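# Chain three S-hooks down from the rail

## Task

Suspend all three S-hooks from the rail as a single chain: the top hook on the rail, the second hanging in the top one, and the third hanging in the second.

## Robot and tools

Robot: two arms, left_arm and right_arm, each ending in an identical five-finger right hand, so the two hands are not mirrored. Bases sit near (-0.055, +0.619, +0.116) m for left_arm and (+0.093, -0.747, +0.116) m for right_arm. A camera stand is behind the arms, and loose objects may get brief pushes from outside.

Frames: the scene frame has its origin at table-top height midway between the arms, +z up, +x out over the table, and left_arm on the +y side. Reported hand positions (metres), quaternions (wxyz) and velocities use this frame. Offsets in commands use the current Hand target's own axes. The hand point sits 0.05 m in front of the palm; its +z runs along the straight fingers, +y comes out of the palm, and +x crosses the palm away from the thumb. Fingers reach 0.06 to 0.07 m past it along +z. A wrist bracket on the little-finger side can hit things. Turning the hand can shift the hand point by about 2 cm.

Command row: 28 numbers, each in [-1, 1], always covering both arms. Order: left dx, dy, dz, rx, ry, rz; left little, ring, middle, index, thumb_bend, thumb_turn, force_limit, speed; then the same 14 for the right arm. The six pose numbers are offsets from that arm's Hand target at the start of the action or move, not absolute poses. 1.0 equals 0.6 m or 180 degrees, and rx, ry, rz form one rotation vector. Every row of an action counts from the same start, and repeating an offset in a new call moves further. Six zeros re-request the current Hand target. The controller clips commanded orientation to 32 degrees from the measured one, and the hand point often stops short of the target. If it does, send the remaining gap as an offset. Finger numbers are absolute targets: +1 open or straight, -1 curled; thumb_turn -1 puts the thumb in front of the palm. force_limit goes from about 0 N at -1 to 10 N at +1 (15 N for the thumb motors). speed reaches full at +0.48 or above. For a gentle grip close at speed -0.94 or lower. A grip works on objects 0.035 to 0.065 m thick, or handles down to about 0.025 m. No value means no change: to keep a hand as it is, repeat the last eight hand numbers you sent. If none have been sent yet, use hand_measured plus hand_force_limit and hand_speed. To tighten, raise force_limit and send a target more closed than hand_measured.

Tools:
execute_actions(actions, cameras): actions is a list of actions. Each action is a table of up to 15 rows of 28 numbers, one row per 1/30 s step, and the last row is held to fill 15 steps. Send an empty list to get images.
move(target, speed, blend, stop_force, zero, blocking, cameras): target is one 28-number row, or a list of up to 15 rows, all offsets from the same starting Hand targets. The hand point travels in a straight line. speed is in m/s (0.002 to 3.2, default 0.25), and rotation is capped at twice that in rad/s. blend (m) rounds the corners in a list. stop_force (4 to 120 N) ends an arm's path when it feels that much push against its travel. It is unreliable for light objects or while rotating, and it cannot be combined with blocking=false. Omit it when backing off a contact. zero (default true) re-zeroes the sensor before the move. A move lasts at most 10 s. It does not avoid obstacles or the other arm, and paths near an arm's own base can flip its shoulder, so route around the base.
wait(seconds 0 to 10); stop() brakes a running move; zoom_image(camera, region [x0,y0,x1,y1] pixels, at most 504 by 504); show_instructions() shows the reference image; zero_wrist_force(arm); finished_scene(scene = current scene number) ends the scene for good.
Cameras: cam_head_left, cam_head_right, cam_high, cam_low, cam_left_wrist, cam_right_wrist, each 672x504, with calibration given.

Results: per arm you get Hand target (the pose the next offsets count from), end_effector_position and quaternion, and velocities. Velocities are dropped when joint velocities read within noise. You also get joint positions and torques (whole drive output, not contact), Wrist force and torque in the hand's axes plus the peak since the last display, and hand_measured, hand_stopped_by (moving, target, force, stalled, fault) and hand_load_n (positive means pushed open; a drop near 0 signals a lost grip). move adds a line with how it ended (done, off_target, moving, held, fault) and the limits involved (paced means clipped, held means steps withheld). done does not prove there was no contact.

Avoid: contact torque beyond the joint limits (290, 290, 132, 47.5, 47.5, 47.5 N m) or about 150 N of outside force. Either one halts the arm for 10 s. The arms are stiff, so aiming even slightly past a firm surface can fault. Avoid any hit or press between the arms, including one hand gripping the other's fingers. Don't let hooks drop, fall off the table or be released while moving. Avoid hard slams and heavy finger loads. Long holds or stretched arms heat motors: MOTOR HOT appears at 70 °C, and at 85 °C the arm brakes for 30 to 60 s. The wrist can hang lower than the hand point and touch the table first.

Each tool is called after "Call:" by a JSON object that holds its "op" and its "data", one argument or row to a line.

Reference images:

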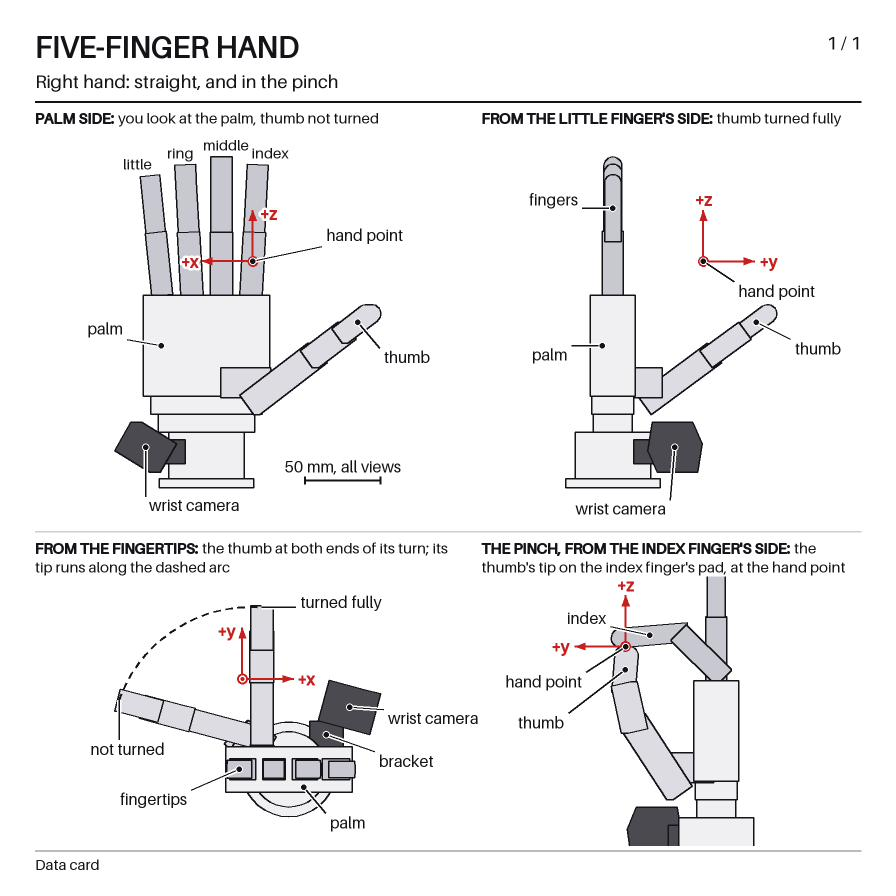

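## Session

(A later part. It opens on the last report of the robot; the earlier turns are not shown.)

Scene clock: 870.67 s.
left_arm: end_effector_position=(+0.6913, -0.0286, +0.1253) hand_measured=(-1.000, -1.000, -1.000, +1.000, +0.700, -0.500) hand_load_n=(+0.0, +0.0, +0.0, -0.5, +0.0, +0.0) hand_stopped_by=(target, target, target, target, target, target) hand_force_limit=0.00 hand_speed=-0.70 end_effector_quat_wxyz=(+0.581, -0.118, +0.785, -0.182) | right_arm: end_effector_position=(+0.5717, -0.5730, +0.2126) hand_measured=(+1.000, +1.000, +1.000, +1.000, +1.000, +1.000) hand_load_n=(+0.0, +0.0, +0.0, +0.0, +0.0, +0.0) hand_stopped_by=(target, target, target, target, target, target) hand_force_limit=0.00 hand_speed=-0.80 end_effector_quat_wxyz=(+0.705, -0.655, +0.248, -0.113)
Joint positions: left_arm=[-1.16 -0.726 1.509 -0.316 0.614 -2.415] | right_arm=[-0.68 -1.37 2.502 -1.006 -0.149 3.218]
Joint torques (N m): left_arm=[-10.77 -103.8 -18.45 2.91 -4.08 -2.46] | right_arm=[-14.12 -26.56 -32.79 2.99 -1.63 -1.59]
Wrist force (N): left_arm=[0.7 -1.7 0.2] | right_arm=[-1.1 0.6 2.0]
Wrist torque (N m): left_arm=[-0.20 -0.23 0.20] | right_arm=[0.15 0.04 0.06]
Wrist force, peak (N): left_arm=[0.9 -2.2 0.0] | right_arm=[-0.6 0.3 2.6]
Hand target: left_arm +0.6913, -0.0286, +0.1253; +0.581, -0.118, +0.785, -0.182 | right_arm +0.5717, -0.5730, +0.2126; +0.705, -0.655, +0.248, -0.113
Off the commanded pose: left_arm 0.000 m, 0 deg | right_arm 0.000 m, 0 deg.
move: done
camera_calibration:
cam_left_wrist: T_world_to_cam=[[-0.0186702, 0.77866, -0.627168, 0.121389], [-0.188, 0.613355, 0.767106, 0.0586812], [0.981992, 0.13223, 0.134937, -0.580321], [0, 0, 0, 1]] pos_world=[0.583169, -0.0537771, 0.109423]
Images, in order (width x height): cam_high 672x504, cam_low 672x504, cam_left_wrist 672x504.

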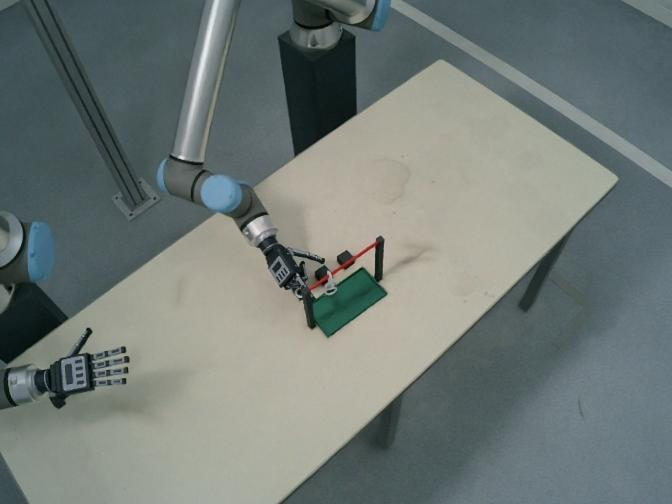

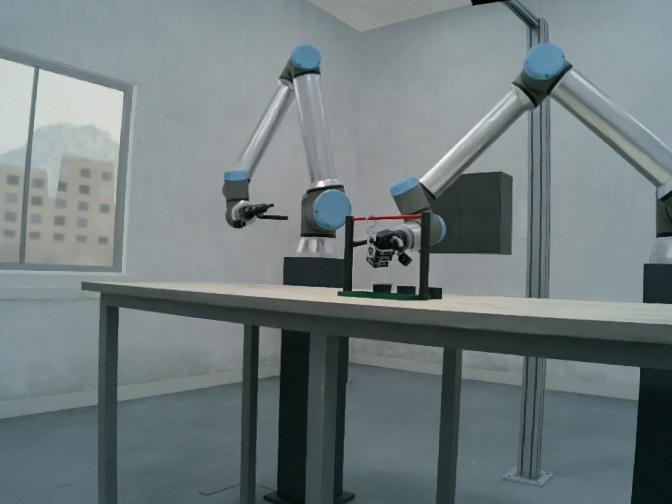

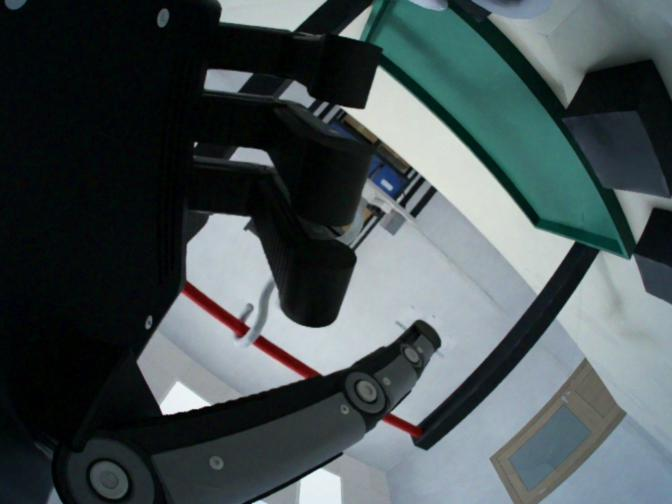

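Call:
{"op": "move", "data": {
  "target": [
    [-0.0731,-0.0375,-0.144,0,0,0,-1,-1,-1.0,1.0,0.7,-0.5,0.0,-0.7,0,0,0,0,0,0,1,1,1,1,1,1,0,-0.8],
    [-0.0322,-0.091,-0.1297,-0.1256,0.3986,0.0807,-1,-1,-1.0,1.0,0.7,-0.5,0.0,-0.7,0,0,0,0,0,0,1,1,1,1,1,1,0,-0.8]
  ],
  "speed": [0.12,0.25],
  "blend": [0.02,0],
  "cameras": ["all"]
}}

Scene clock: 891.33 s.
left_arm: end_effector_position=(+0.6213, -0.0588, +0.1853) hand_measured=(-1.000, -1.000, -1.000, +1.000, +0.700, -0.500) hand_load_n=(+0.0, +0.0, +0.0, +0.0, +0.0, +0.0) hand_stopped_by=(target, target, target, target, target, target) hand_force_limit=0.00 hand_speed=-0.70 end_effector_quat_wxyz=(+0.000, -0.001, +1.000, +0.000) | right_arm: end_effector_position=(+0.5717, -0.5730, +0.2126) hand_measured=(+1.000, +1.000, +1.000, +1.000, +1.000, +1.000) hand_load_n=(+0.0, +0.0, +0.0, +0.0, +0.0, +0.0) hand_stopped_by=(target, target, target, target, target, target) hand_force_limit=0.00 hand_speed=-0.80 end_effector_quat_wxyz=(+0.705, -0.655, +0.248, -0.113)
Joint positions: left_arm=[-1.027 -0.518 0.778 1.31 1.57 -2.603] | right_arm=[-0.68 -1.37 2.502 -1.006 -0.149 3.218]
Joint torques (N m): left_arm=[18.04 -101.41 -55.57 5.58 3.88 3.24] | right_arm=[-14.34 -23.98 -32.57 2.78 -1.65 -1.24]
Wrist force (N): left_arm=[0.9 -1.4 -1.0] | right_arm=[-0.6 0.1 1.9]
Wrist torque (N m): left_arm=[-0.15 -0.13 -0.11] | right_arm=[0.08 -0.03 0.08]
Wrist force, peak (N): left_arm=[0.9 -2.8 0.4] | right_arm=[-0.8 0.7 2.5]
Hand target: left_arm +0.6213, -0.0588, +0.1853; +0.000, -0.001, +1.000, +0.000 | right_arm +0.5717, -0.5730, +0.2126; +0.705, -0.655, +0.248, -0.113
Off the commanded pose: left_arm 0.000 m, 0 deg | right_arm 0.000 m, 0 deg.
move: done
camera_calibration:
cam_left_wrist: T_world_to_cam=[[-0.242802, 0.969644, -0.028939, 0.220873], [0.853065, 0.227623, 0.46954, -0.596385], [0.461874, 0.0893182, -0.882437, -0.00660121], [0, 0, 0, 1]] pos_world=[0.565432, -0.0778272, 0.280593]
cam_right_wrist: T_world_to_cam=[[-0.000297512, 0.00019611, -1, 0.21702], [-0.999998, 0.00204868, 0.000297913, 0.58183], [0.00204874, 0.999998, 0.0001955, 0.694736], [0, 0, 0, 1]] pos_world=[0.58047, -0.695969, 0.21671]

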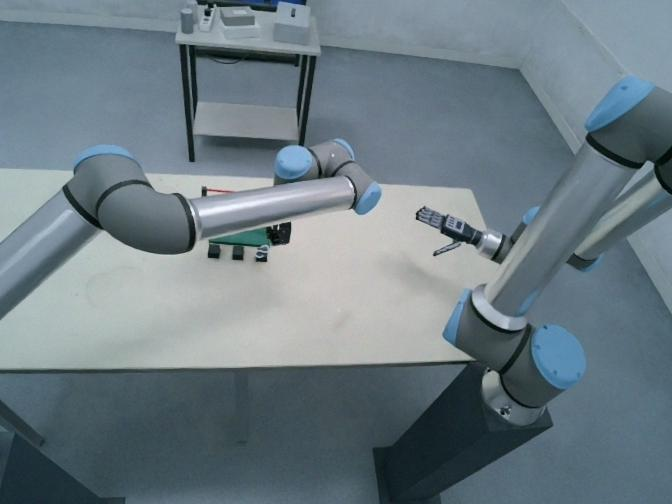

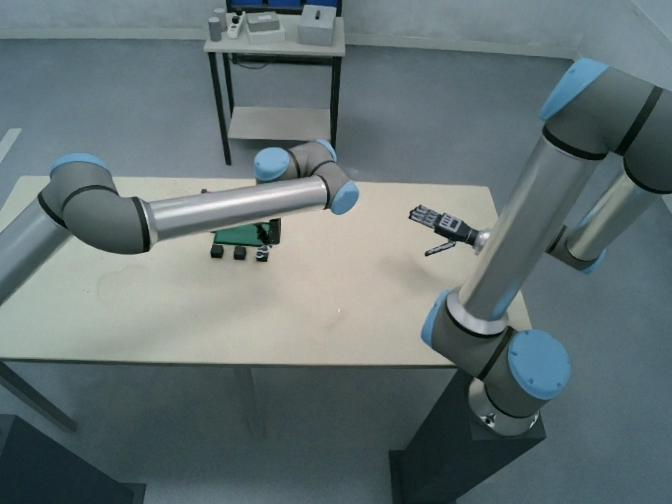

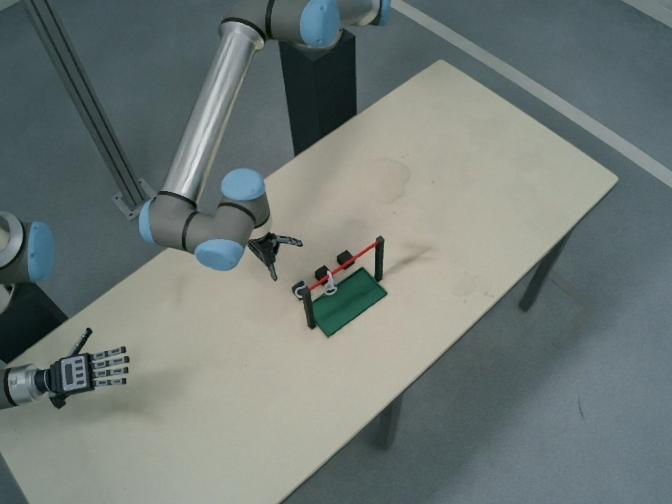

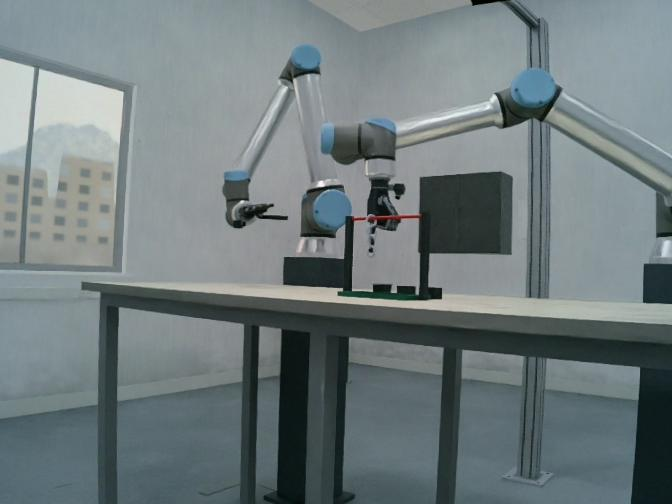

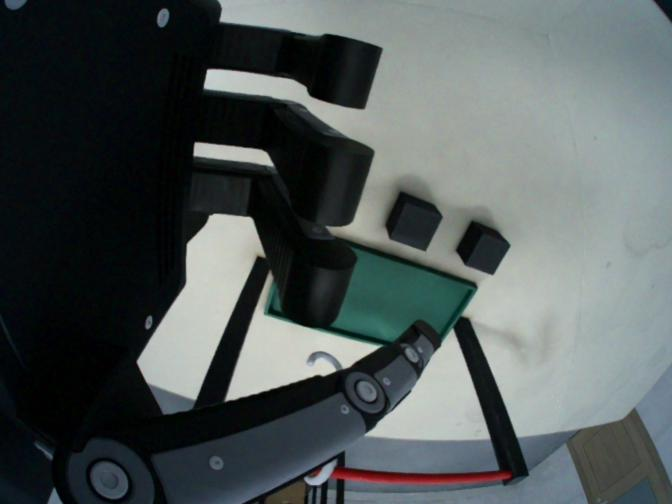

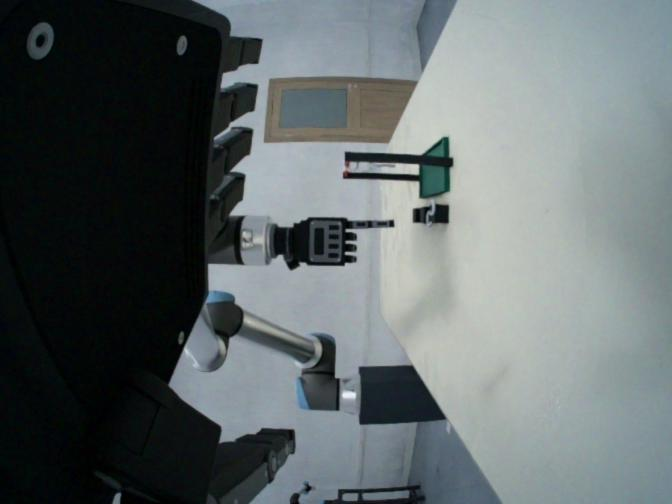

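Call:
{"op": "move", "data": {
  "target": [-0.00867,-0.047,0.1837,0,0,0,-1,-1,0.0,-0.05,0.6,-0.5,0.0,-0.75,0,0,0,0,0,0,1,1,1,1,1,1,0,-0.8],
  "speed": 0.12,
  "cameras": ["cam_left_wrist","cam_high"]
}}

Call:
{"op": "zoom_image", "data": {
  "camera": "cam_left_wrist",
  "region": [260, 180, 440, 360]
}}

Scene clock: 899.83 s.
left_arm: end_effector_position=(+0.6266, -0.0869, +0.0751) hand_measured=(-1.000, -1.000, +0.000, -0.050, +0.600, -0.500) hand_load_n=(+0.0, +0.0, +0.0, +0.0, +0.0, +0.0) hand_stopped_by=(target, target, target, target, target, target) hand_force_limit=0.00 hand_speed=-0.75 end_effector_quat_wxyz=(+0.000, -0.001, +1.000, +0.000) | right_arm: end_effector_position=(+0.5717, -0.5730, +0.2126) hand_measured=(+1.000, +1.000, +1.000, +1.000, +1.000, +1.000) hand_load_n=(+0.0, +0.0, +0.0, +0.0, +0.0, +0.0) hand_stopped_by=(target, target, target, target, target, target) hand_force_limit=0.00 hand_speed=-0.80 end_effector_quat_wxyz=(+0.705, -0.655, +0.248, -0.113)
Joint positions: left_arm=[-1.037 -0.383 0.708 1.245 1.57 -2.613] | right_arm=[-0.68 -1.37 2.502 -1.006 -0.149 3.218]
Joint torques (N m): left_arm=[-12.82 -104.55 -55.13 2.03 2.97 -2.8] | right_arm=[-16.05 -25.09 -33.04 2.92 -1.95 -1.59]
Wrist force (N): left_arm=[0.9 -1.6 -0.9] | right_arm=[-1.1 0.6 1.7]
Wrist torque (N m): left_arm=[-0.19 -0.14 0.05] | right_arm=[0.17 0.06 0.06]
Wrist force, peak (N): left_arm=[1.1 -1.5 -2.1] | right_arm=[-1.1 0.1 2.4]
Hand target: left_arm +0.6266, -0.0869, +0.0751; +0.000, -0.001, +1.000, +0.000 | right_arm +0.5717, -0.5730, +0.2126; +0.705, -0.655, +0.248, -0.113
Off the commanded pose: left_arm 0.000 m, 0 deg | right_arm 0.000 m, 0 deg.
move: done
camera_calibration:
cam_left_wrist: T_world_to_cam=[[-0.242873, 0.96963, -0.0288098, 0.246332], [0.853154, 0.227644, 0.469368, -0.542763], [0.461672, 0.0894178, -0.882533, -0.103633], [0, 0, 0, 1]] pos_world=[0.570732, -0.106027, 0.170393]
Images, in order (width x height): cam_high 672x504, cam_left_wrist 672x504.

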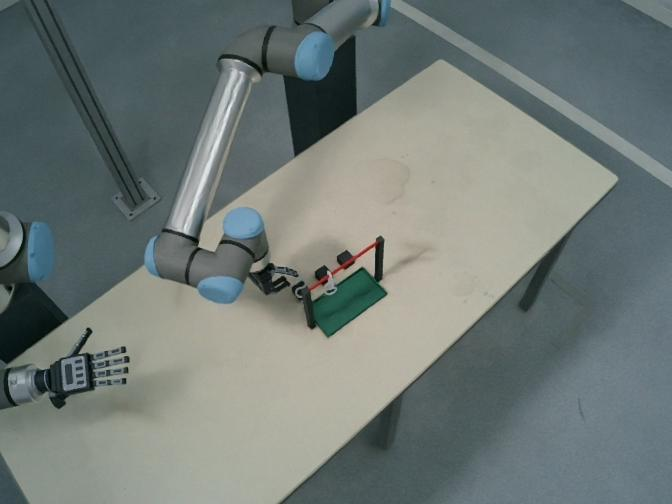

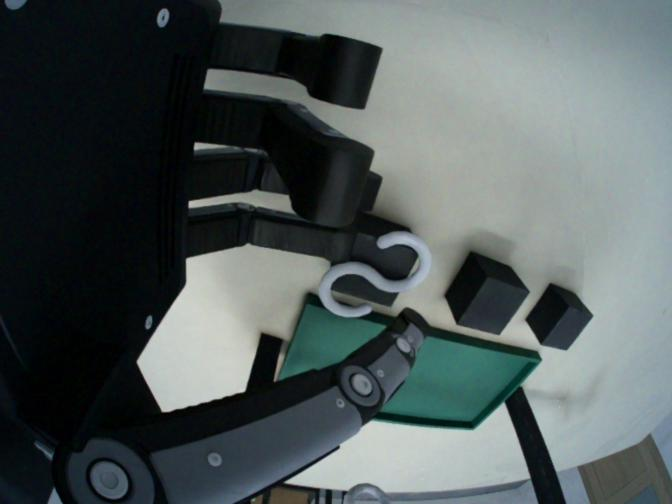

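Scaled by 2.800 from the camera's 672x504 image, which has a finer 960x720 frame.

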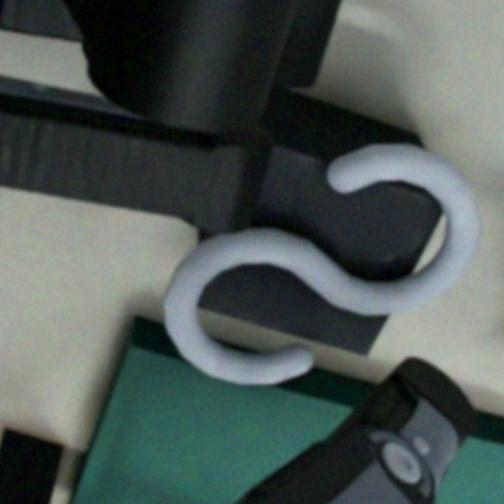

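Call:
{"op": "move", "data": {
  "target": [0.0057,0.0032,0,0,0,0.0433,-1,-1,0.0,-0.05,0.6,-0.5,0.0,-0.75,0,0,0,0,0,0,1,1,1,1,1,1,0,-0.8],
  "speed": 0.1
}}

Call:
{"op": "move", "data": {
  "target": [0,0,0.0653,0,0,0,-1,-1,0.0,-0.05,0.6,-0.5,0.0,-0.75,0,0,0,0,0,0,1,1,1,1,1,1,0,-0.8],
  "speed": 0.06,
  "stop_force": 4,
  "cameras": ["cam_left_wrist","cam_high"]
}}

Call:
{"op": "zoom_image", "data": {
  "camera": "cam_left_wrist",
  "region": [290, 190, 470, 370]
}}

Scene clock: 937.60 s.
left_arm: end_effector_position=(+0.6232, -0.0850, +0.0751) hand_measured=(-1.000, -1.000, +0.000, -0.050, +0.600, -0.500) hand_load_n=(+0.0, +0.0, +0.0, +0.5, +0.0, +0.0) hand_stopped_by=(target, target, target, target, target, target) hand_force_limit=0.00 hand_speed=-0.75 end_effector_quat_wxyz=(+0.000, +0.067, +0.998, +0.000) | right_arm: end_effector_position=(+0.5717, -0.5730, +0.2126) hand_measured=(+1.000, +1.000, +1.000, +1.000, +1.000, +1.000) hand_load_n=(+0.0, +0.0, +0.0, +0.0, +0.0, -0.5) hand_stopped_by=(target, target, target, target, target, target) hand_force_limit=0.00 hand_speed=-0.80 end_effector_quat_wxyz=(+0.705, -0.655, +0.248, -0.113)
Joint positions: left_arm=[-1.044 -0.411 0.767 1.215 1.57 -2.484] | right_arm=[-0.68 -1.37 2.502 -1.006 -0.149 3.218]
Joint torques (N m): left_arm=[-11.56 -124.65 -25.23 2.01 0.71 2.73] | right_arm=[-14.62 -23.08 -32.54 2.66 -1.91 -1.81]
Wrist force (N): left_arm=[1.3 -1.9 -1.0] | right_arm=[-1.1 0.3 1.9]
Wrist torque (N m): left_arm=[-0.23 -0.19 -0.12] | right_arm=[0.12 0.05 0.06]
Wrist force, peak (N): left_arm=[1.4 -1.9 -1.0] | right_arm=[-1.0 0.8 2.4]
Hand target: left_arm +0.6232, -0.0850, +0.0751; +0.000, +0.067, +0.998, +0.000 | right_arm +0.5717, -0.5730, +0.2126; +0.705, -0.655, +0.248, -0.113
Off the commanded pose: left_arm 0.000 m, 0 deg | right_arm 0.000 m, 0 deg.
move: done

Scene clock: 939.57 s.
left_arm: end_effector_position=(+0.6232, -0.0850, +0.0359) hand_measured=(-1.000, -1.000, +0.000, -0.050, +0.600, -0.500) hand_load_n=(+0.0, +0.0, +0.0, +0.0, +0.0, +0.0) hand_stopped_by=(target, target, target, target, target, target) hand_force_limit=0.00 hand_speed=-0.75 end_effector_quat_wxyz=(+0.000, +0.067, +0.998, +0.000) | right_arm: end_effector_position=(+0.5717, -0.5730, +0.2126) hand_measured=(+1.000, +1.000, +1.000, +1.000, +1.000, +1.000) hand_load_n=(+0.0, +0.0, +0.0, +0.0, +0.0, -0.5) hand_stopped_by=(target, target, target, target, target, target) hand_force_limit=0.00 hand_speed=-0.80 end_effector_quat_wxyz=(+0.705, -0.655, +0.248, -0.113)
Joint positions: left_arm=[-1.044 -0.378 0.771 1.177 1.57 -2.484] | right_arm=[-0.68 -1.37 2.502 -1.006 -0.149 3.218]
Joint torques (N m): left_arm=[-2.51 -102.82 -54.27 1.86 1.13 3.56] | right_arm=[-15.14 -24.45 -32.4 2.82 -1.33 -1.31]
Wrist force (N): left_arm=[1.0 -2.0 -1.3] | right_arm=[-1.0 0.2 1.8]
Wrist torque (N m): left_arm=[-0.22 -0.16 -0.10] | right_arm=[0.10 0.05 0.05]
Wrist force, peak (N): left_arm=[1.5 -2.0 -2.0] | right_arm=[-1.0 0.5 2.6]
Hand target: left_arm +0.6232, -0.0850, +0.0359; +0.000, +0.067, +0.998, +0.000 | right_arm +0.5717, -0.5730, +0.2126; +0.705, -0.655, +0.248, -0.113
Off the commanded pose: left_arm 0.000 m, 0 deg | right_arm 0.000 m, 0 deg.
move: done
camera_calibration:
cam_left_wrist: T_world_to_cam=[[-0.109034, 0.993621, -0.0287788, 0.161086], [0.876145, 0.109738, 0.469391, -0.54625], [0.469555, 0.0259651, -0.882521, -0.147133], [0, 0, 0, 1]] pos_world=[0.565245, -0.0962937, 0.131193]
Images, in order (width x height): cam_high 672x504, cam_left_wrist 672x504.

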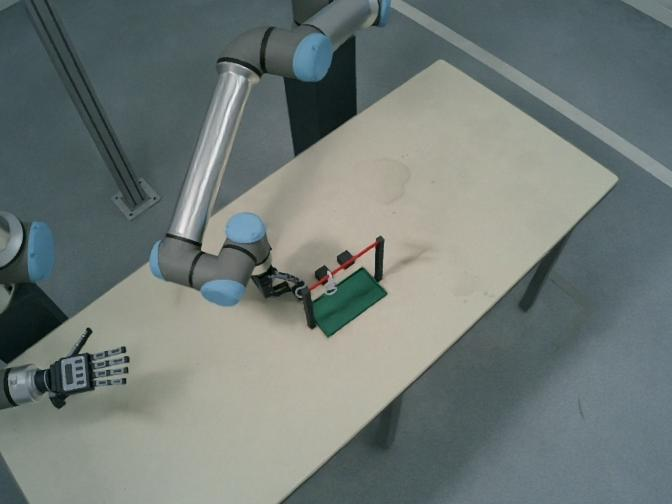

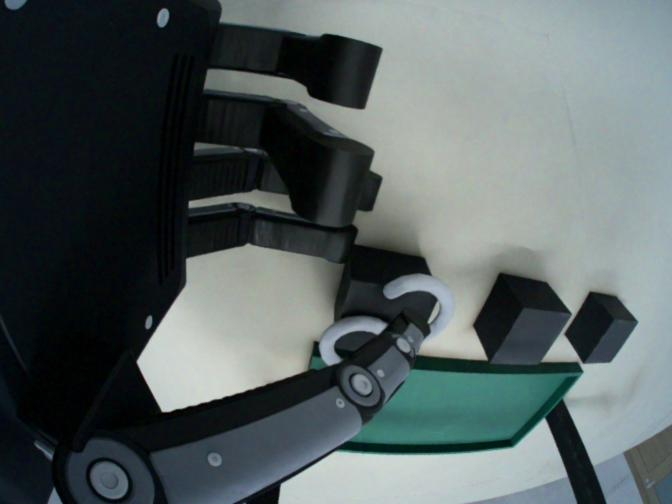

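Scaled by 2.800 from the camera's 672x504 image, which has a finer 960x720 frame.

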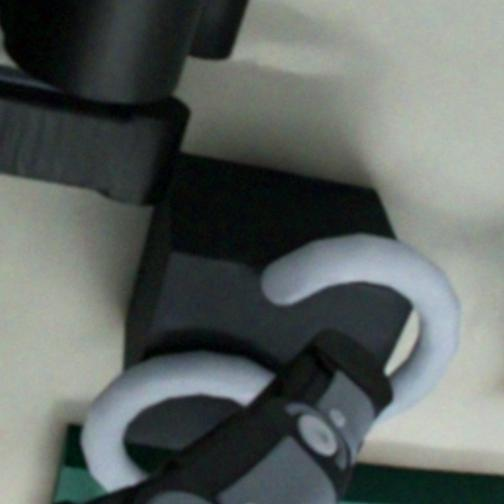

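Call:
{"op": "move", "data": {
  "target": [0.0016,0.05497,0,0,0,0,-1,-1,0.0,-0.05,0.6,-0.5,0.0,-0.75,0,0,0,0,0,0,1,1,1,1,1,1,0,-0.8],
  "speed": 0.025,
  "stop_force": 4,
  "cameras": ["cam_left_wrist"]
}}

Call:
{"op": "zoom_image", "data": {
  "camera": "cam_left_wrist",
  "region": [250, 180, 430, 360]
}}

Scene clock: 959.20 s.
left_arm: end_effector_position=(+0.6266, -0.0522, +0.0359) hand_measured=(-1.000, -1.000, +0.000, -0.050, +0.600, -0.500) hand_load_n=(+0.0, +0.0, +0.5, +1.5, +0.0, +0.0) hand_stopped_by=(target, target, target, target, target, target) hand_force_limit=0.00 hand_speed=-0.75 end_effector_quat_wxyz=(+0.000, +0.067, +0.998, +0.000) | right_arm: end_effector_position=(+0.5717, -0.5730, +0.2126) hand_measured=(+1.000, +1.000, +1.000, +1.000, +1.000, +1.000) hand_load_n=(+0.0, +0.0, -0.5, +0.0, +0.0, +0.0) hand_stopped_by=(target, target, target, target, target, target) hand_force_limit=0.00 hand_speed=-0.80 end_effector_quat_wxyz=(+0.705, -0.655, +0.248, -0.113)
Joint positions: left_arm=[-1.024 -0.424 0.869 1.127 1.571 -2.463] | right_arm=[-0.68 -1.37 2.502 -1.006 -0.149 3.218]
Joint torques (N m): left_arm=[22.3 -124.74 -25.76 1.28 -2.34 3.67] | right_arm=[-14.17 -23.57 -32.34 2.85 -1.64 -1.38]
Wrist force (N): left_arm=[7.0 -4.5 -0.8] | right_arm=[-0.6 0.3 2.1]
Wrist torque (N m): left_arm=[-0.08 0.08 -0.12] | right_arm=[0.09 -0.03 0.08]
Wrist force, peak (N): left_arm=[7.5 -4.6 -0.8] | right_arm=[-1.2 0.4 2.4]
Hand target: left_arm +0.6266, -0.0522, +0.0359; +0.000, +0.067, +0.998, +0.000 | right_arm +0.5717, -0.5730, +0.2126; +0.705, -0.655, +0.248, -0.113
Off the commanded pose: left_arm 0.000 m, 0 deg | right_arm 0.000 m, 0 deg.
move: done
camera_calibration:
cam_left_wrist: T_world_to_cam=[[-0.109041, 0.993621, -0.0287672, 0.128868], [0.876208, 0.109742, 0.469273, -0.552848], [0.469436, 0.0259638, -0.882585, -0.149505], [0, 0, 0, 1]] pos_world=[0.568645, -0.0634938, 0.131193]
Images, in order (width x height): cam_left_wrist 672x504.

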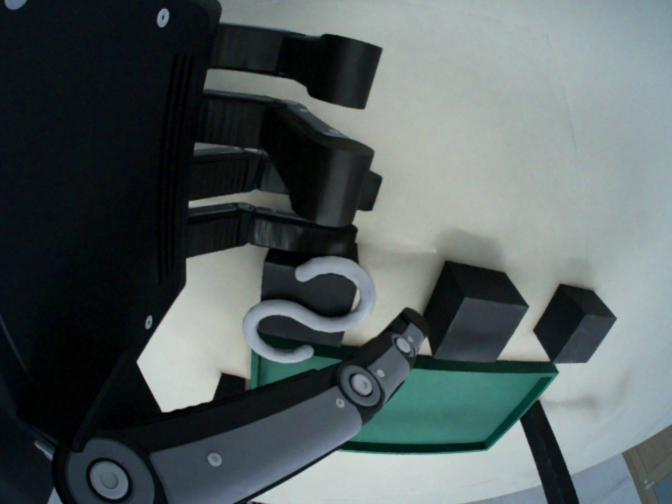

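Scaled by 2.800 from the camera's 672x504 image, which has a finer 960x720 frame.

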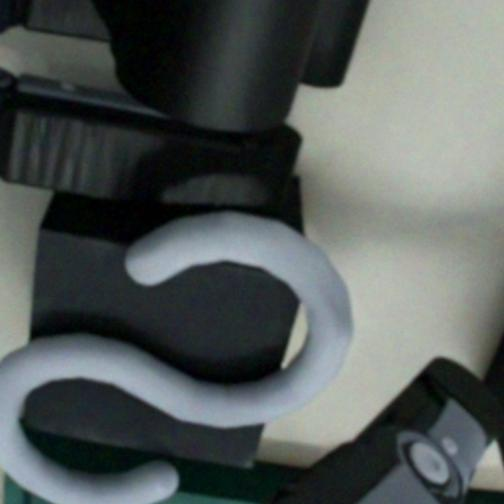

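Call:
{"op": "move", "data": {
  "target": [0.003,0,0,0,0,0,-1,-1,0.0,-0.05,0.6,-0.5,0.0,-0.75,0,0,0,0,0,0,1,1,1,1,1,1,0,-0.8],
  "speed": 0.02
}}

Scene clock: 964.60 s.
left_arm: end_effector_position=(+0.6249, -0.0519, +0.0359) hand_measured=(-1.000, -1.000, +0.000, -0.050, +0.600, -0.500) hand_load_n=(+0.0, +0.0, +0.0, +0.0, +0.0, +0.0) hand_stopped_by=(target, target, target, target, target, target) hand_force_limit=0.00 hand_speed=-0.75 end_effector_quat_wxyz=(+0.000, +0.067, +0.998, +0.000) | right_arm: end_effector_position=(+0.5717, -0.5730, +0.2126) hand_measured=(+1.000, +1.000, +1.000, +1.000, +1.000, +1.000) hand_load_n=(+0.0, +0.0, +0.0, +0.0, -0.5, +0.0) hand_stopped_by=(target, target, target, target, target, target) hand_force_limit=0.00 hand_speed=-0.80 end_effector_quat_wxyz=(+0.705, -0.655, +0.248, -0.113)
Joint positions: left_arm=[-1.025 -0.427 0.874 1.124 1.57 -2.465] | right_arm=[-0.68 -1.37 2.502 -1.006 -0.149 3.218]
Joint torques (N m): left_arm=[-10.05 -122.58 -23 1.99 -2.86 -2.33] | right_arm=[-15 -24.3 -32.34 2.26 -1.78 -1.36]
Wrist force (N): left_arm=[0.7 -1.8 -0.6] | right_arm=[-0.7 0.2 1.8]
Wrist torque (N m): left_arm=[-0.22 -0.12 0.10] | right_arm=[0.11 0.00 0.07]
Wrist force, peak (N): left_arm=[7.6 -4.6 -0.8] | right_arm=[-0.5 0.9 2.7]
Hand target: left_arm +0.6248, -0.0520, +0.0359; +0.000, +0.067, +0.998, +0.000 | right_arm +0.5717, -0.5730, +0.2126; +0.705, -0.655, +0.248, -0.113
Off the commanded pose: left_arm 0.000 m, 0 deg | right_arm 0.000 m, 0 deg.
move: done

Call:
{"op": "move", "data": {
  "target": [
    [0,0,-0.0035,0,0,0,-1,-1,0.0,-0.08,0.6,-0.5,0.0,-0.75,0,0,0,0,0,0,1,1,1,1,1,1,0,-0.8],
    [0,0,-0.0035,0,0,0,-1,-1,0.0,-0.08,0.1,-0.5,0.0,-0.75,0,0,0,0,0,0,1,1,1,1,1,1,0,-0.8]
  ],
  "speed": 0.02,
  "cameras": ["cam_left_wrist"]
}}

Call:
{"op": "zoom_image", "data": {
  "camera": "cam_left_wrist",
  "region": [250, 180, 430, 360]
}}

Scene clock: 970.50 s.
left_arm: end_effector_position=(+0.6248, -0.0520, +0.0380) hand_measured=(-1.000, -1.000, +0.000, -0.080, +0.100, -0.500) hand_load_n=(+0.0, +0.0, +0.0, +0.0, +0.0, +0.0) hand_stopped_by=(target, target, target, target, target, target) hand_force_limit=0.00 hand_speed=-0.75 end_effector_quat_wxyz=(+0.000, +0.067, +0.998, +0.000) | right_arm: end_effector_position=(+0.5717, -0.5730, +0.2126) hand_measured=(+1.000, +1.000, +1.000, +1.000, +1.000, +1.000) hand_load_n=(+0.0, +0.0, +0.0, +0.0, +0.0, +0.0) hand_stopped_by=(target, target, target, target, target, target) hand_force_limit=0.00 hand_speed=-0.80 end_effector_quat_wxyz=(+0.705, -0.655, +0.248, -0.113)
Joint positions: left_arm=[-1.025 -0.429 0.874 1.126 1.57 -2.465] | right_arm=[-0.68 -1.37 2.502 -1.006 -0.149 3.218]
Joint torques (N m): left_arm=[-9.45 -122.72 -52.68 6.08 1.38 -2.67] | right_arm=[-15.21 -23.08 -33.22 2.31 -1.46 -1.11]
Wrist force (N): left_arm=[1.0 -1.4 -0.8] | right_arm=[-1.0 0.5 2.0]
Wrist torque (N m): left_arm=[-0.15 -0.16 0.13] | right_arm=[0.14 0.04 0.07]
Wrist force, peak (N): left_arm=[0.9 -1.8 -1.0] | right_arm=[-0.7 0.5 2.6]
Hand target: left_arm +0.6248, -0.0520, +0.0380; +0.000, +0.067, +0.998, +0.000 | right_arm +0.5717, -0.5730, +0.2126; +0.705, -0.655, +0.248, -0.113
Off the commanded pose: left_arm 0.000 m, 0 deg | right_arm 0.000 m, 0 deg.
move: done
camera_calibration:
cam_left_wrist: T_world_to_cam=[[-0.109034, 0.993621, -0.0287788, 0.128542], [0.876145, 0.109738, 0.469391, -0.552346], [0.469555, 0.0259651, -0.882521, -0.146935], [0, 0, 0, 1]] pos_world=[0.566945, -0.0632937, 0.133293]
Images, in order (width x height): cam_left_wrist 672x504.

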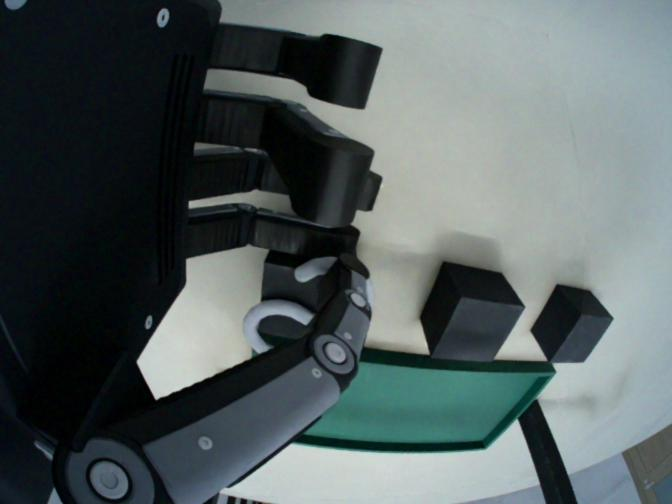

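Scaled by 2.800 from the camera's 672x504 image, which has a finer 960x720 frame.

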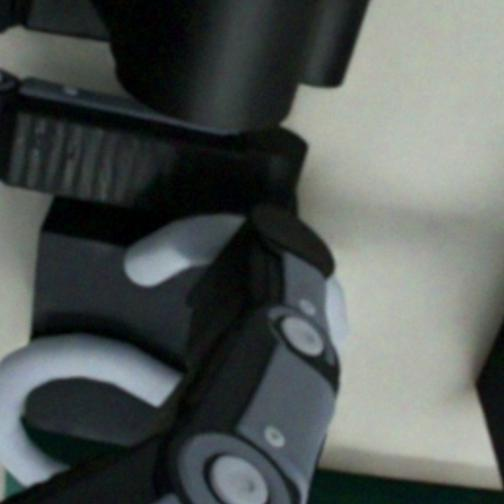

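Call:
{"op": "move", "data": {
  "target": [0,0,0,0,0,0,-1,-1,0.0,-0.4,0.1,-0.5,-0.6,-0.9,0,0,0,0,0,0,1,1,1,1,1,1,0,-0.8],
  "speed": 0.02,
  "cameras": []
}}

Call:
{"op": "move", "data": {
  "target": [0,0,0,0,0,0,-1,-1,0.0,-0.45,-0.1,-0.5,0.0,-0.92,0,0,0,0,0,0,1,1,1,1,1,1,0,-0.8],
  "speed": 0.02,
  "cameras": ["cam_left_wrist"]
}}

Call:
{"op": "zoom_image", "data": {
  "camera": "cam_left_wrist",
  "region": [230, 180, 430, 380]
}}

Scene clock: 974.43 s.
left_arm: end_effector_position=(+0.6248, -0.0520, +0.0380) hand_measured=(-1.000, -1.000, +0.000, -0.144, +0.100, -0.500) hand_load_n=(+0.0, +0.0, +0.0, +2.0, +1.0, +0.0) hand_stopped_by=(target, target, target, force, target, target) hand_force_limit=-0.60 hand_speed=-0.90 end_effector_quat_wxyz=(+0.000, +0.067, +0.998, +0.000) | right_arm: end_effector_position=(+0.5717, -0.5730, +0.2126) hand_measured=(+1.000, +1.000, +1.000, +1.000, +1.000, +1.000) hand_load_n=(+0.0, +0.0, +0.0, +0.0, +0.0, +0.0) hand_stopped_by=(target, target, target, target, target, target) hand_force_limit=0.00 hand_speed=-0.80 end_effector_quat_wxyz=(+0.705, -0.655, +0.248, -0.113)
Joint positions: left_arm=[-1.025 -0.429 0.874 1.126 1.57 -2.465] | right_arm=[-0.68 -1.37 2.502 -1.006 -0.149 3.218]
Joint torques (N m): left_arm=[-11.94 -123.68 -53.53 6.41 1.15 -2.56] | right_arm=[-14 -24.86 -32.46 2.27 -1.62 -1.49]
Wrist force (N): left_arm=[0.8 -1.2 -0.8] | right_arm=[-0.7 0.4 1.9]
Wrist torque (N m): left_arm=[-0.12 -0.12 0.13] | right_arm=[0.12 0.00 0.08]
Wrist force, peak (N): left_arm=[1.3 -1.4 -0.9] | right_arm=[-1.4 0.5 2.2]
Hand target: left_arm +0.6248, -0.0520, +0.0380; +0.000, +0.067, +0.998, +0.000 | right_arm +0.5717, -0.5730, +0.2126; +0.705, -0.655, +0.248, -0.113
Off the commanded pose: left_arm 0.000 m, 0 deg | right_arm 0.000 m, 0 deg.
move: done
No camera images: "cameras" was empty.

Scene clock: 974.97 s.
left_arm: end_effector_position=(+0.6248, -0.0520, +0.0380) hand_measured=(-1.000, -1.000, +0.000, -0.156, +0.072, -0.500) hand_load_n=(+0.0, +0.0, +0.0, +10.5, +7.0, -1.0) hand_stopped_by=(target, target, target, force, force, target) hand_force_limit=0.00 hand_speed=-0.92 end_effector_quat_wxyz=(+0.000, +0.067, +0.998, +0.000) | right_arm: end_effector_position=(+0.5717, -0.5730, +0.2126) hand_measured=(+1.000, +1.000, +1.000, +1.000, +1.000, +1.000) hand_load_n=(+0.0, +0.0, +0.0, +0.0, +0.0, +0.0) hand_stopped_by=(target, target, target, target, target, target) hand_force_limit=0.00 hand_speed=-0.80 end_effector_quat_wxyz=(+0.705, -0.655, +0.248, -0.113)
Joint positions: left_arm=[-1.025 -0.429 0.874 1.126 1.57 -2.465] | right_arm=[-0.68 -1.37 2.502 -1.006 -0.149 3.218]
Joint torques (N m): left_arm=[-11.17 -123.66 -53.77 6.11 1.7 -2.84] | right_arm=[-14.84 -24.39 -32.98 2.22 -1.77 -1.29]
Wrist force (N): left_arm=[0.6 -1.4 -0.6] | right_arm=[-0.8 0.5 2.3]
Wrist torque (N m): left_arm=[-0.13 -0.08 0.11] | right_arm=[0.11 -0.01 0.08]
Wrist force, peak (N): left_arm=[0.8 -1.6 -1.0] | right_arm=[-1.1 0.6 2.2]
Hand target: left_arm +0.6248, -0.0520, +0.0380; +0.000, +0.067, +0.998, +0.000 | right_arm +0.5717, -0.5730, +0.2126; +0.705, -0.655, +0.248, -0.113
Off the commanded pose: left_arm 0.000 m, 0 deg | right_arm 0.000 m, 0 deg.
move: done
camera_calibration:
cam_left_wrist: T_world_to_cam=[[-0.109034, 0.993621, -0.0287788, 0.128542], [0.876145, 0.109738, 0.469391, -0.552346], [0.469555, 0.0259651, -0.882521, -0.146935], [0, 0, 0, 1]] pos_world=[0.566945, -0.0632937, 0.133293]
Images, in order (width x height): cam_left_wrist 672x504.

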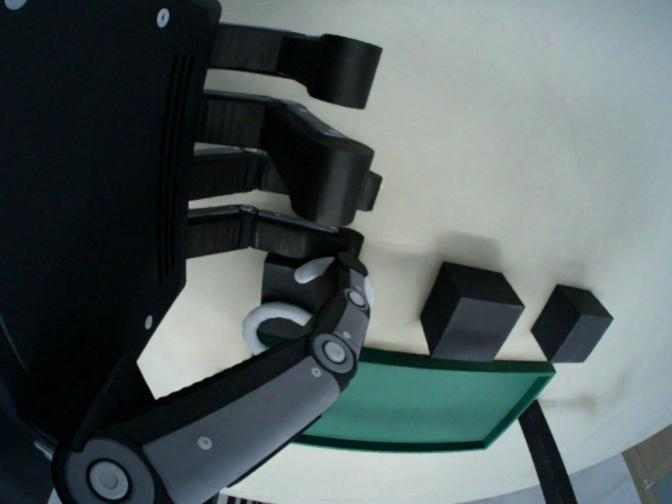

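Scaled by 2.520 from the camera's 672x504 image, which has a finer 960x720 frame.

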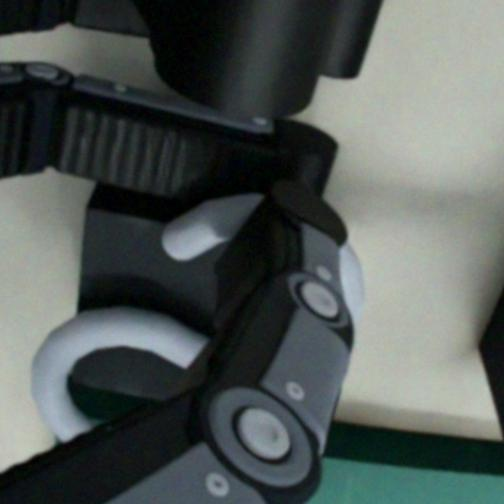

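Call:
{"op": "move", "data": {
  "target": [0,0,-0.12,0,0,0,-1,-1,0.0,-0.45,-0.1,-0.5,0.0,-0.92,0,0,0,0,0,0,1,1,1,1,1,1,0,-0.8],
  "speed": 0.06,
  "cameras": ["cam_left_wrist","cam_high","cam_low"]
}}

Call:
{"op": "zoom_image", "data": {
  "camera": "cam_left_wrist",
  "region": [230, 180, 430, 380]
}}

Call:
{"op": "zoom_image", "data": {
  "camera": "cam_low",
  "region": [340, 200, 440, 300]
}}

Call:
{"op": "zoom_image", "data": {
  "camera": "cam_high",
  "region": [260, 240, 350, 330]
}}

Scene clock: 980.33 s.
left_arm: end_effector_position=(+0.6248, -0.0520, +0.1098) hand_measured=(-1.000, -1.000, +0.000, -0.156, +0.072, -0.500) hand_load_n=(+0.5, +0.0, +0.0, +10.5, +7.0, -0.5) hand_stopped_by=(target, target, target, force, force, target) hand_force_limit=0.00 hand_speed=-0.92 end_effector_quat_wxyz=(+0.000, +0.067, +0.998, +0.000) | right_arm: end_effector_position=(+0.5717, -0.5730, +0.2126) hand_measured=(+1.000, +1.000, +1.000, +1.000, +1.000, +1.000) hand_load_n=(+0.0, +0.0, +0.0, +0.0, +0.0, -0.5) hand_stopped_by=(target, target, target, target, target, target) hand_force_limit=0.00 hand_speed=-0.80 end_effector_quat_wxyz=(+0.705, -0.655, +0.248, -0.113)
Joint positions: left_arm=[-1.025 -0.49 0.862 1.199 1.57 -2.465] | right_arm=[-0.68 -1.37 2.502 -1.006 -0.149 3.218]
Joint torques (N m): left_arm=[-10.71 -121.54 -53.68 7.17 0.63 -2.49] | right_arm=[-15.07 -24.22 -32.42 2.31 -1.54 -1.34]
Wrist force (N): left_arm=[0.8 -1.5 -0.7] | right_arm=[-0.7 0.7 1.8]
Wrist torque (N m): left_arm=[-0.11 -0.09 0.14] | right_arm=[0.18 0.00 0.08]
Wrist force, peak (N): left_arm=[0.8 -1.7 -0.4] | right_arm=[-1.3 0.2 2.6]
Hand target: left_arm +0.6248, -0.0520, +0.1100; +0.000, +0.067, +0.998, +0.000 | right_arm +0.5717, -0.5730, +0.2126; +0.705, -0.655, +0.248, -0.113
Off the commanded pose: left_arm 0.000 m, 0 deg | right_arm 0.000 m, 0 deg.
move: done
camera_calibration:
cam_left_wrist: T_world_to_cam=[[-0.109034, 0.993621, -0.0287788, 0.1306], [0.876145, 0.109738, 0.469391, -0.586008], [0.469555, 0.0259651, -0.882521, -0.0834346], [0, 0, 0, 1]] pos_world=[0.566845, -0.0632937, 0.205193]
Images, in order (width x height): cam_high 672x504, cam_low 672x504, cam_left_wrist 672x504.

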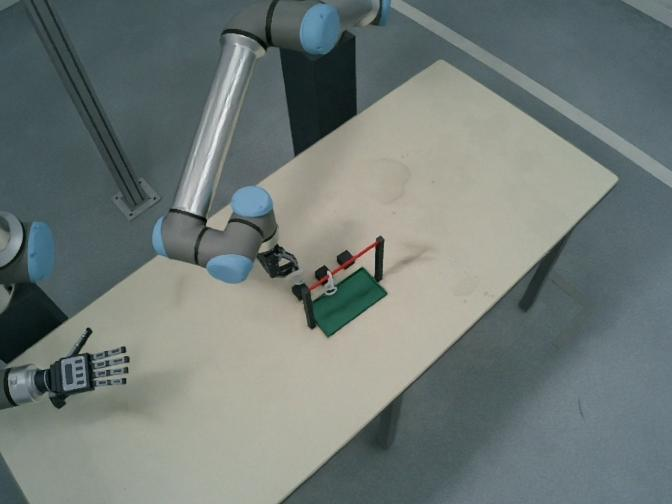

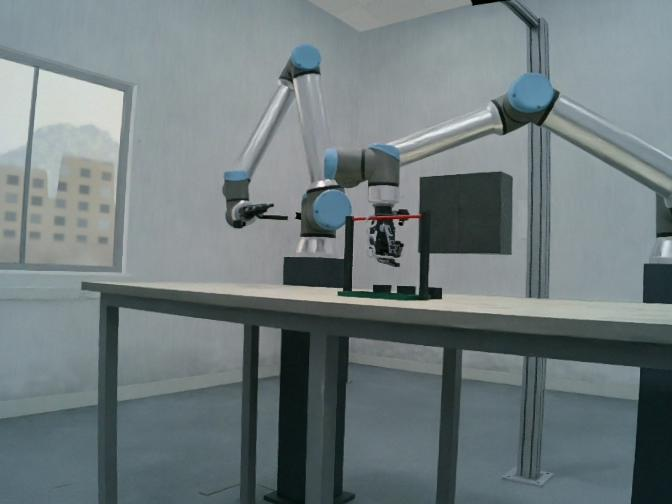

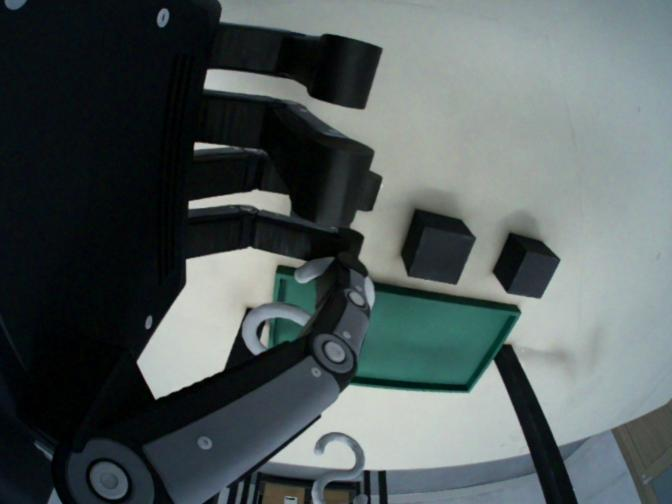

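Scaled by 2.520 from the camera's 672x504 image, which has a finer 960x720 frame.

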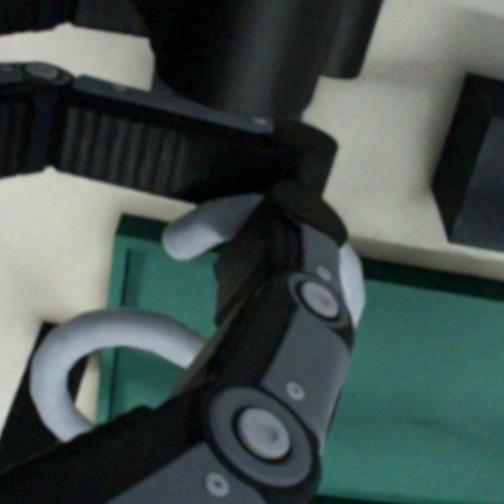

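Scaled by 5.040 from the camera's 672x504 image, which has a finer 960x720 frame.

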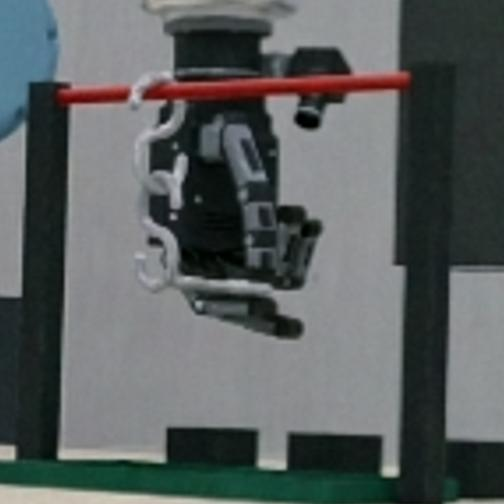

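Scaled by 5.600 from the camera's 672x504 image, which has a finer 960x720 frame.

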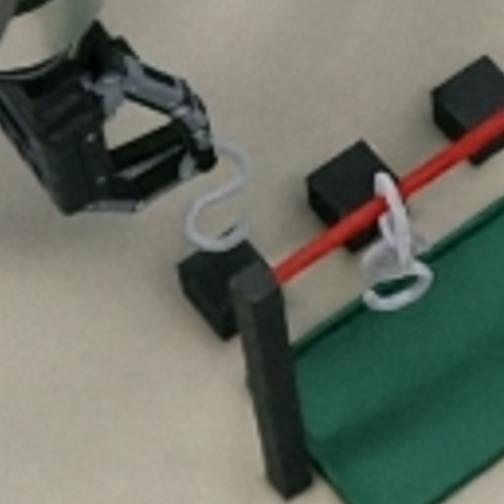

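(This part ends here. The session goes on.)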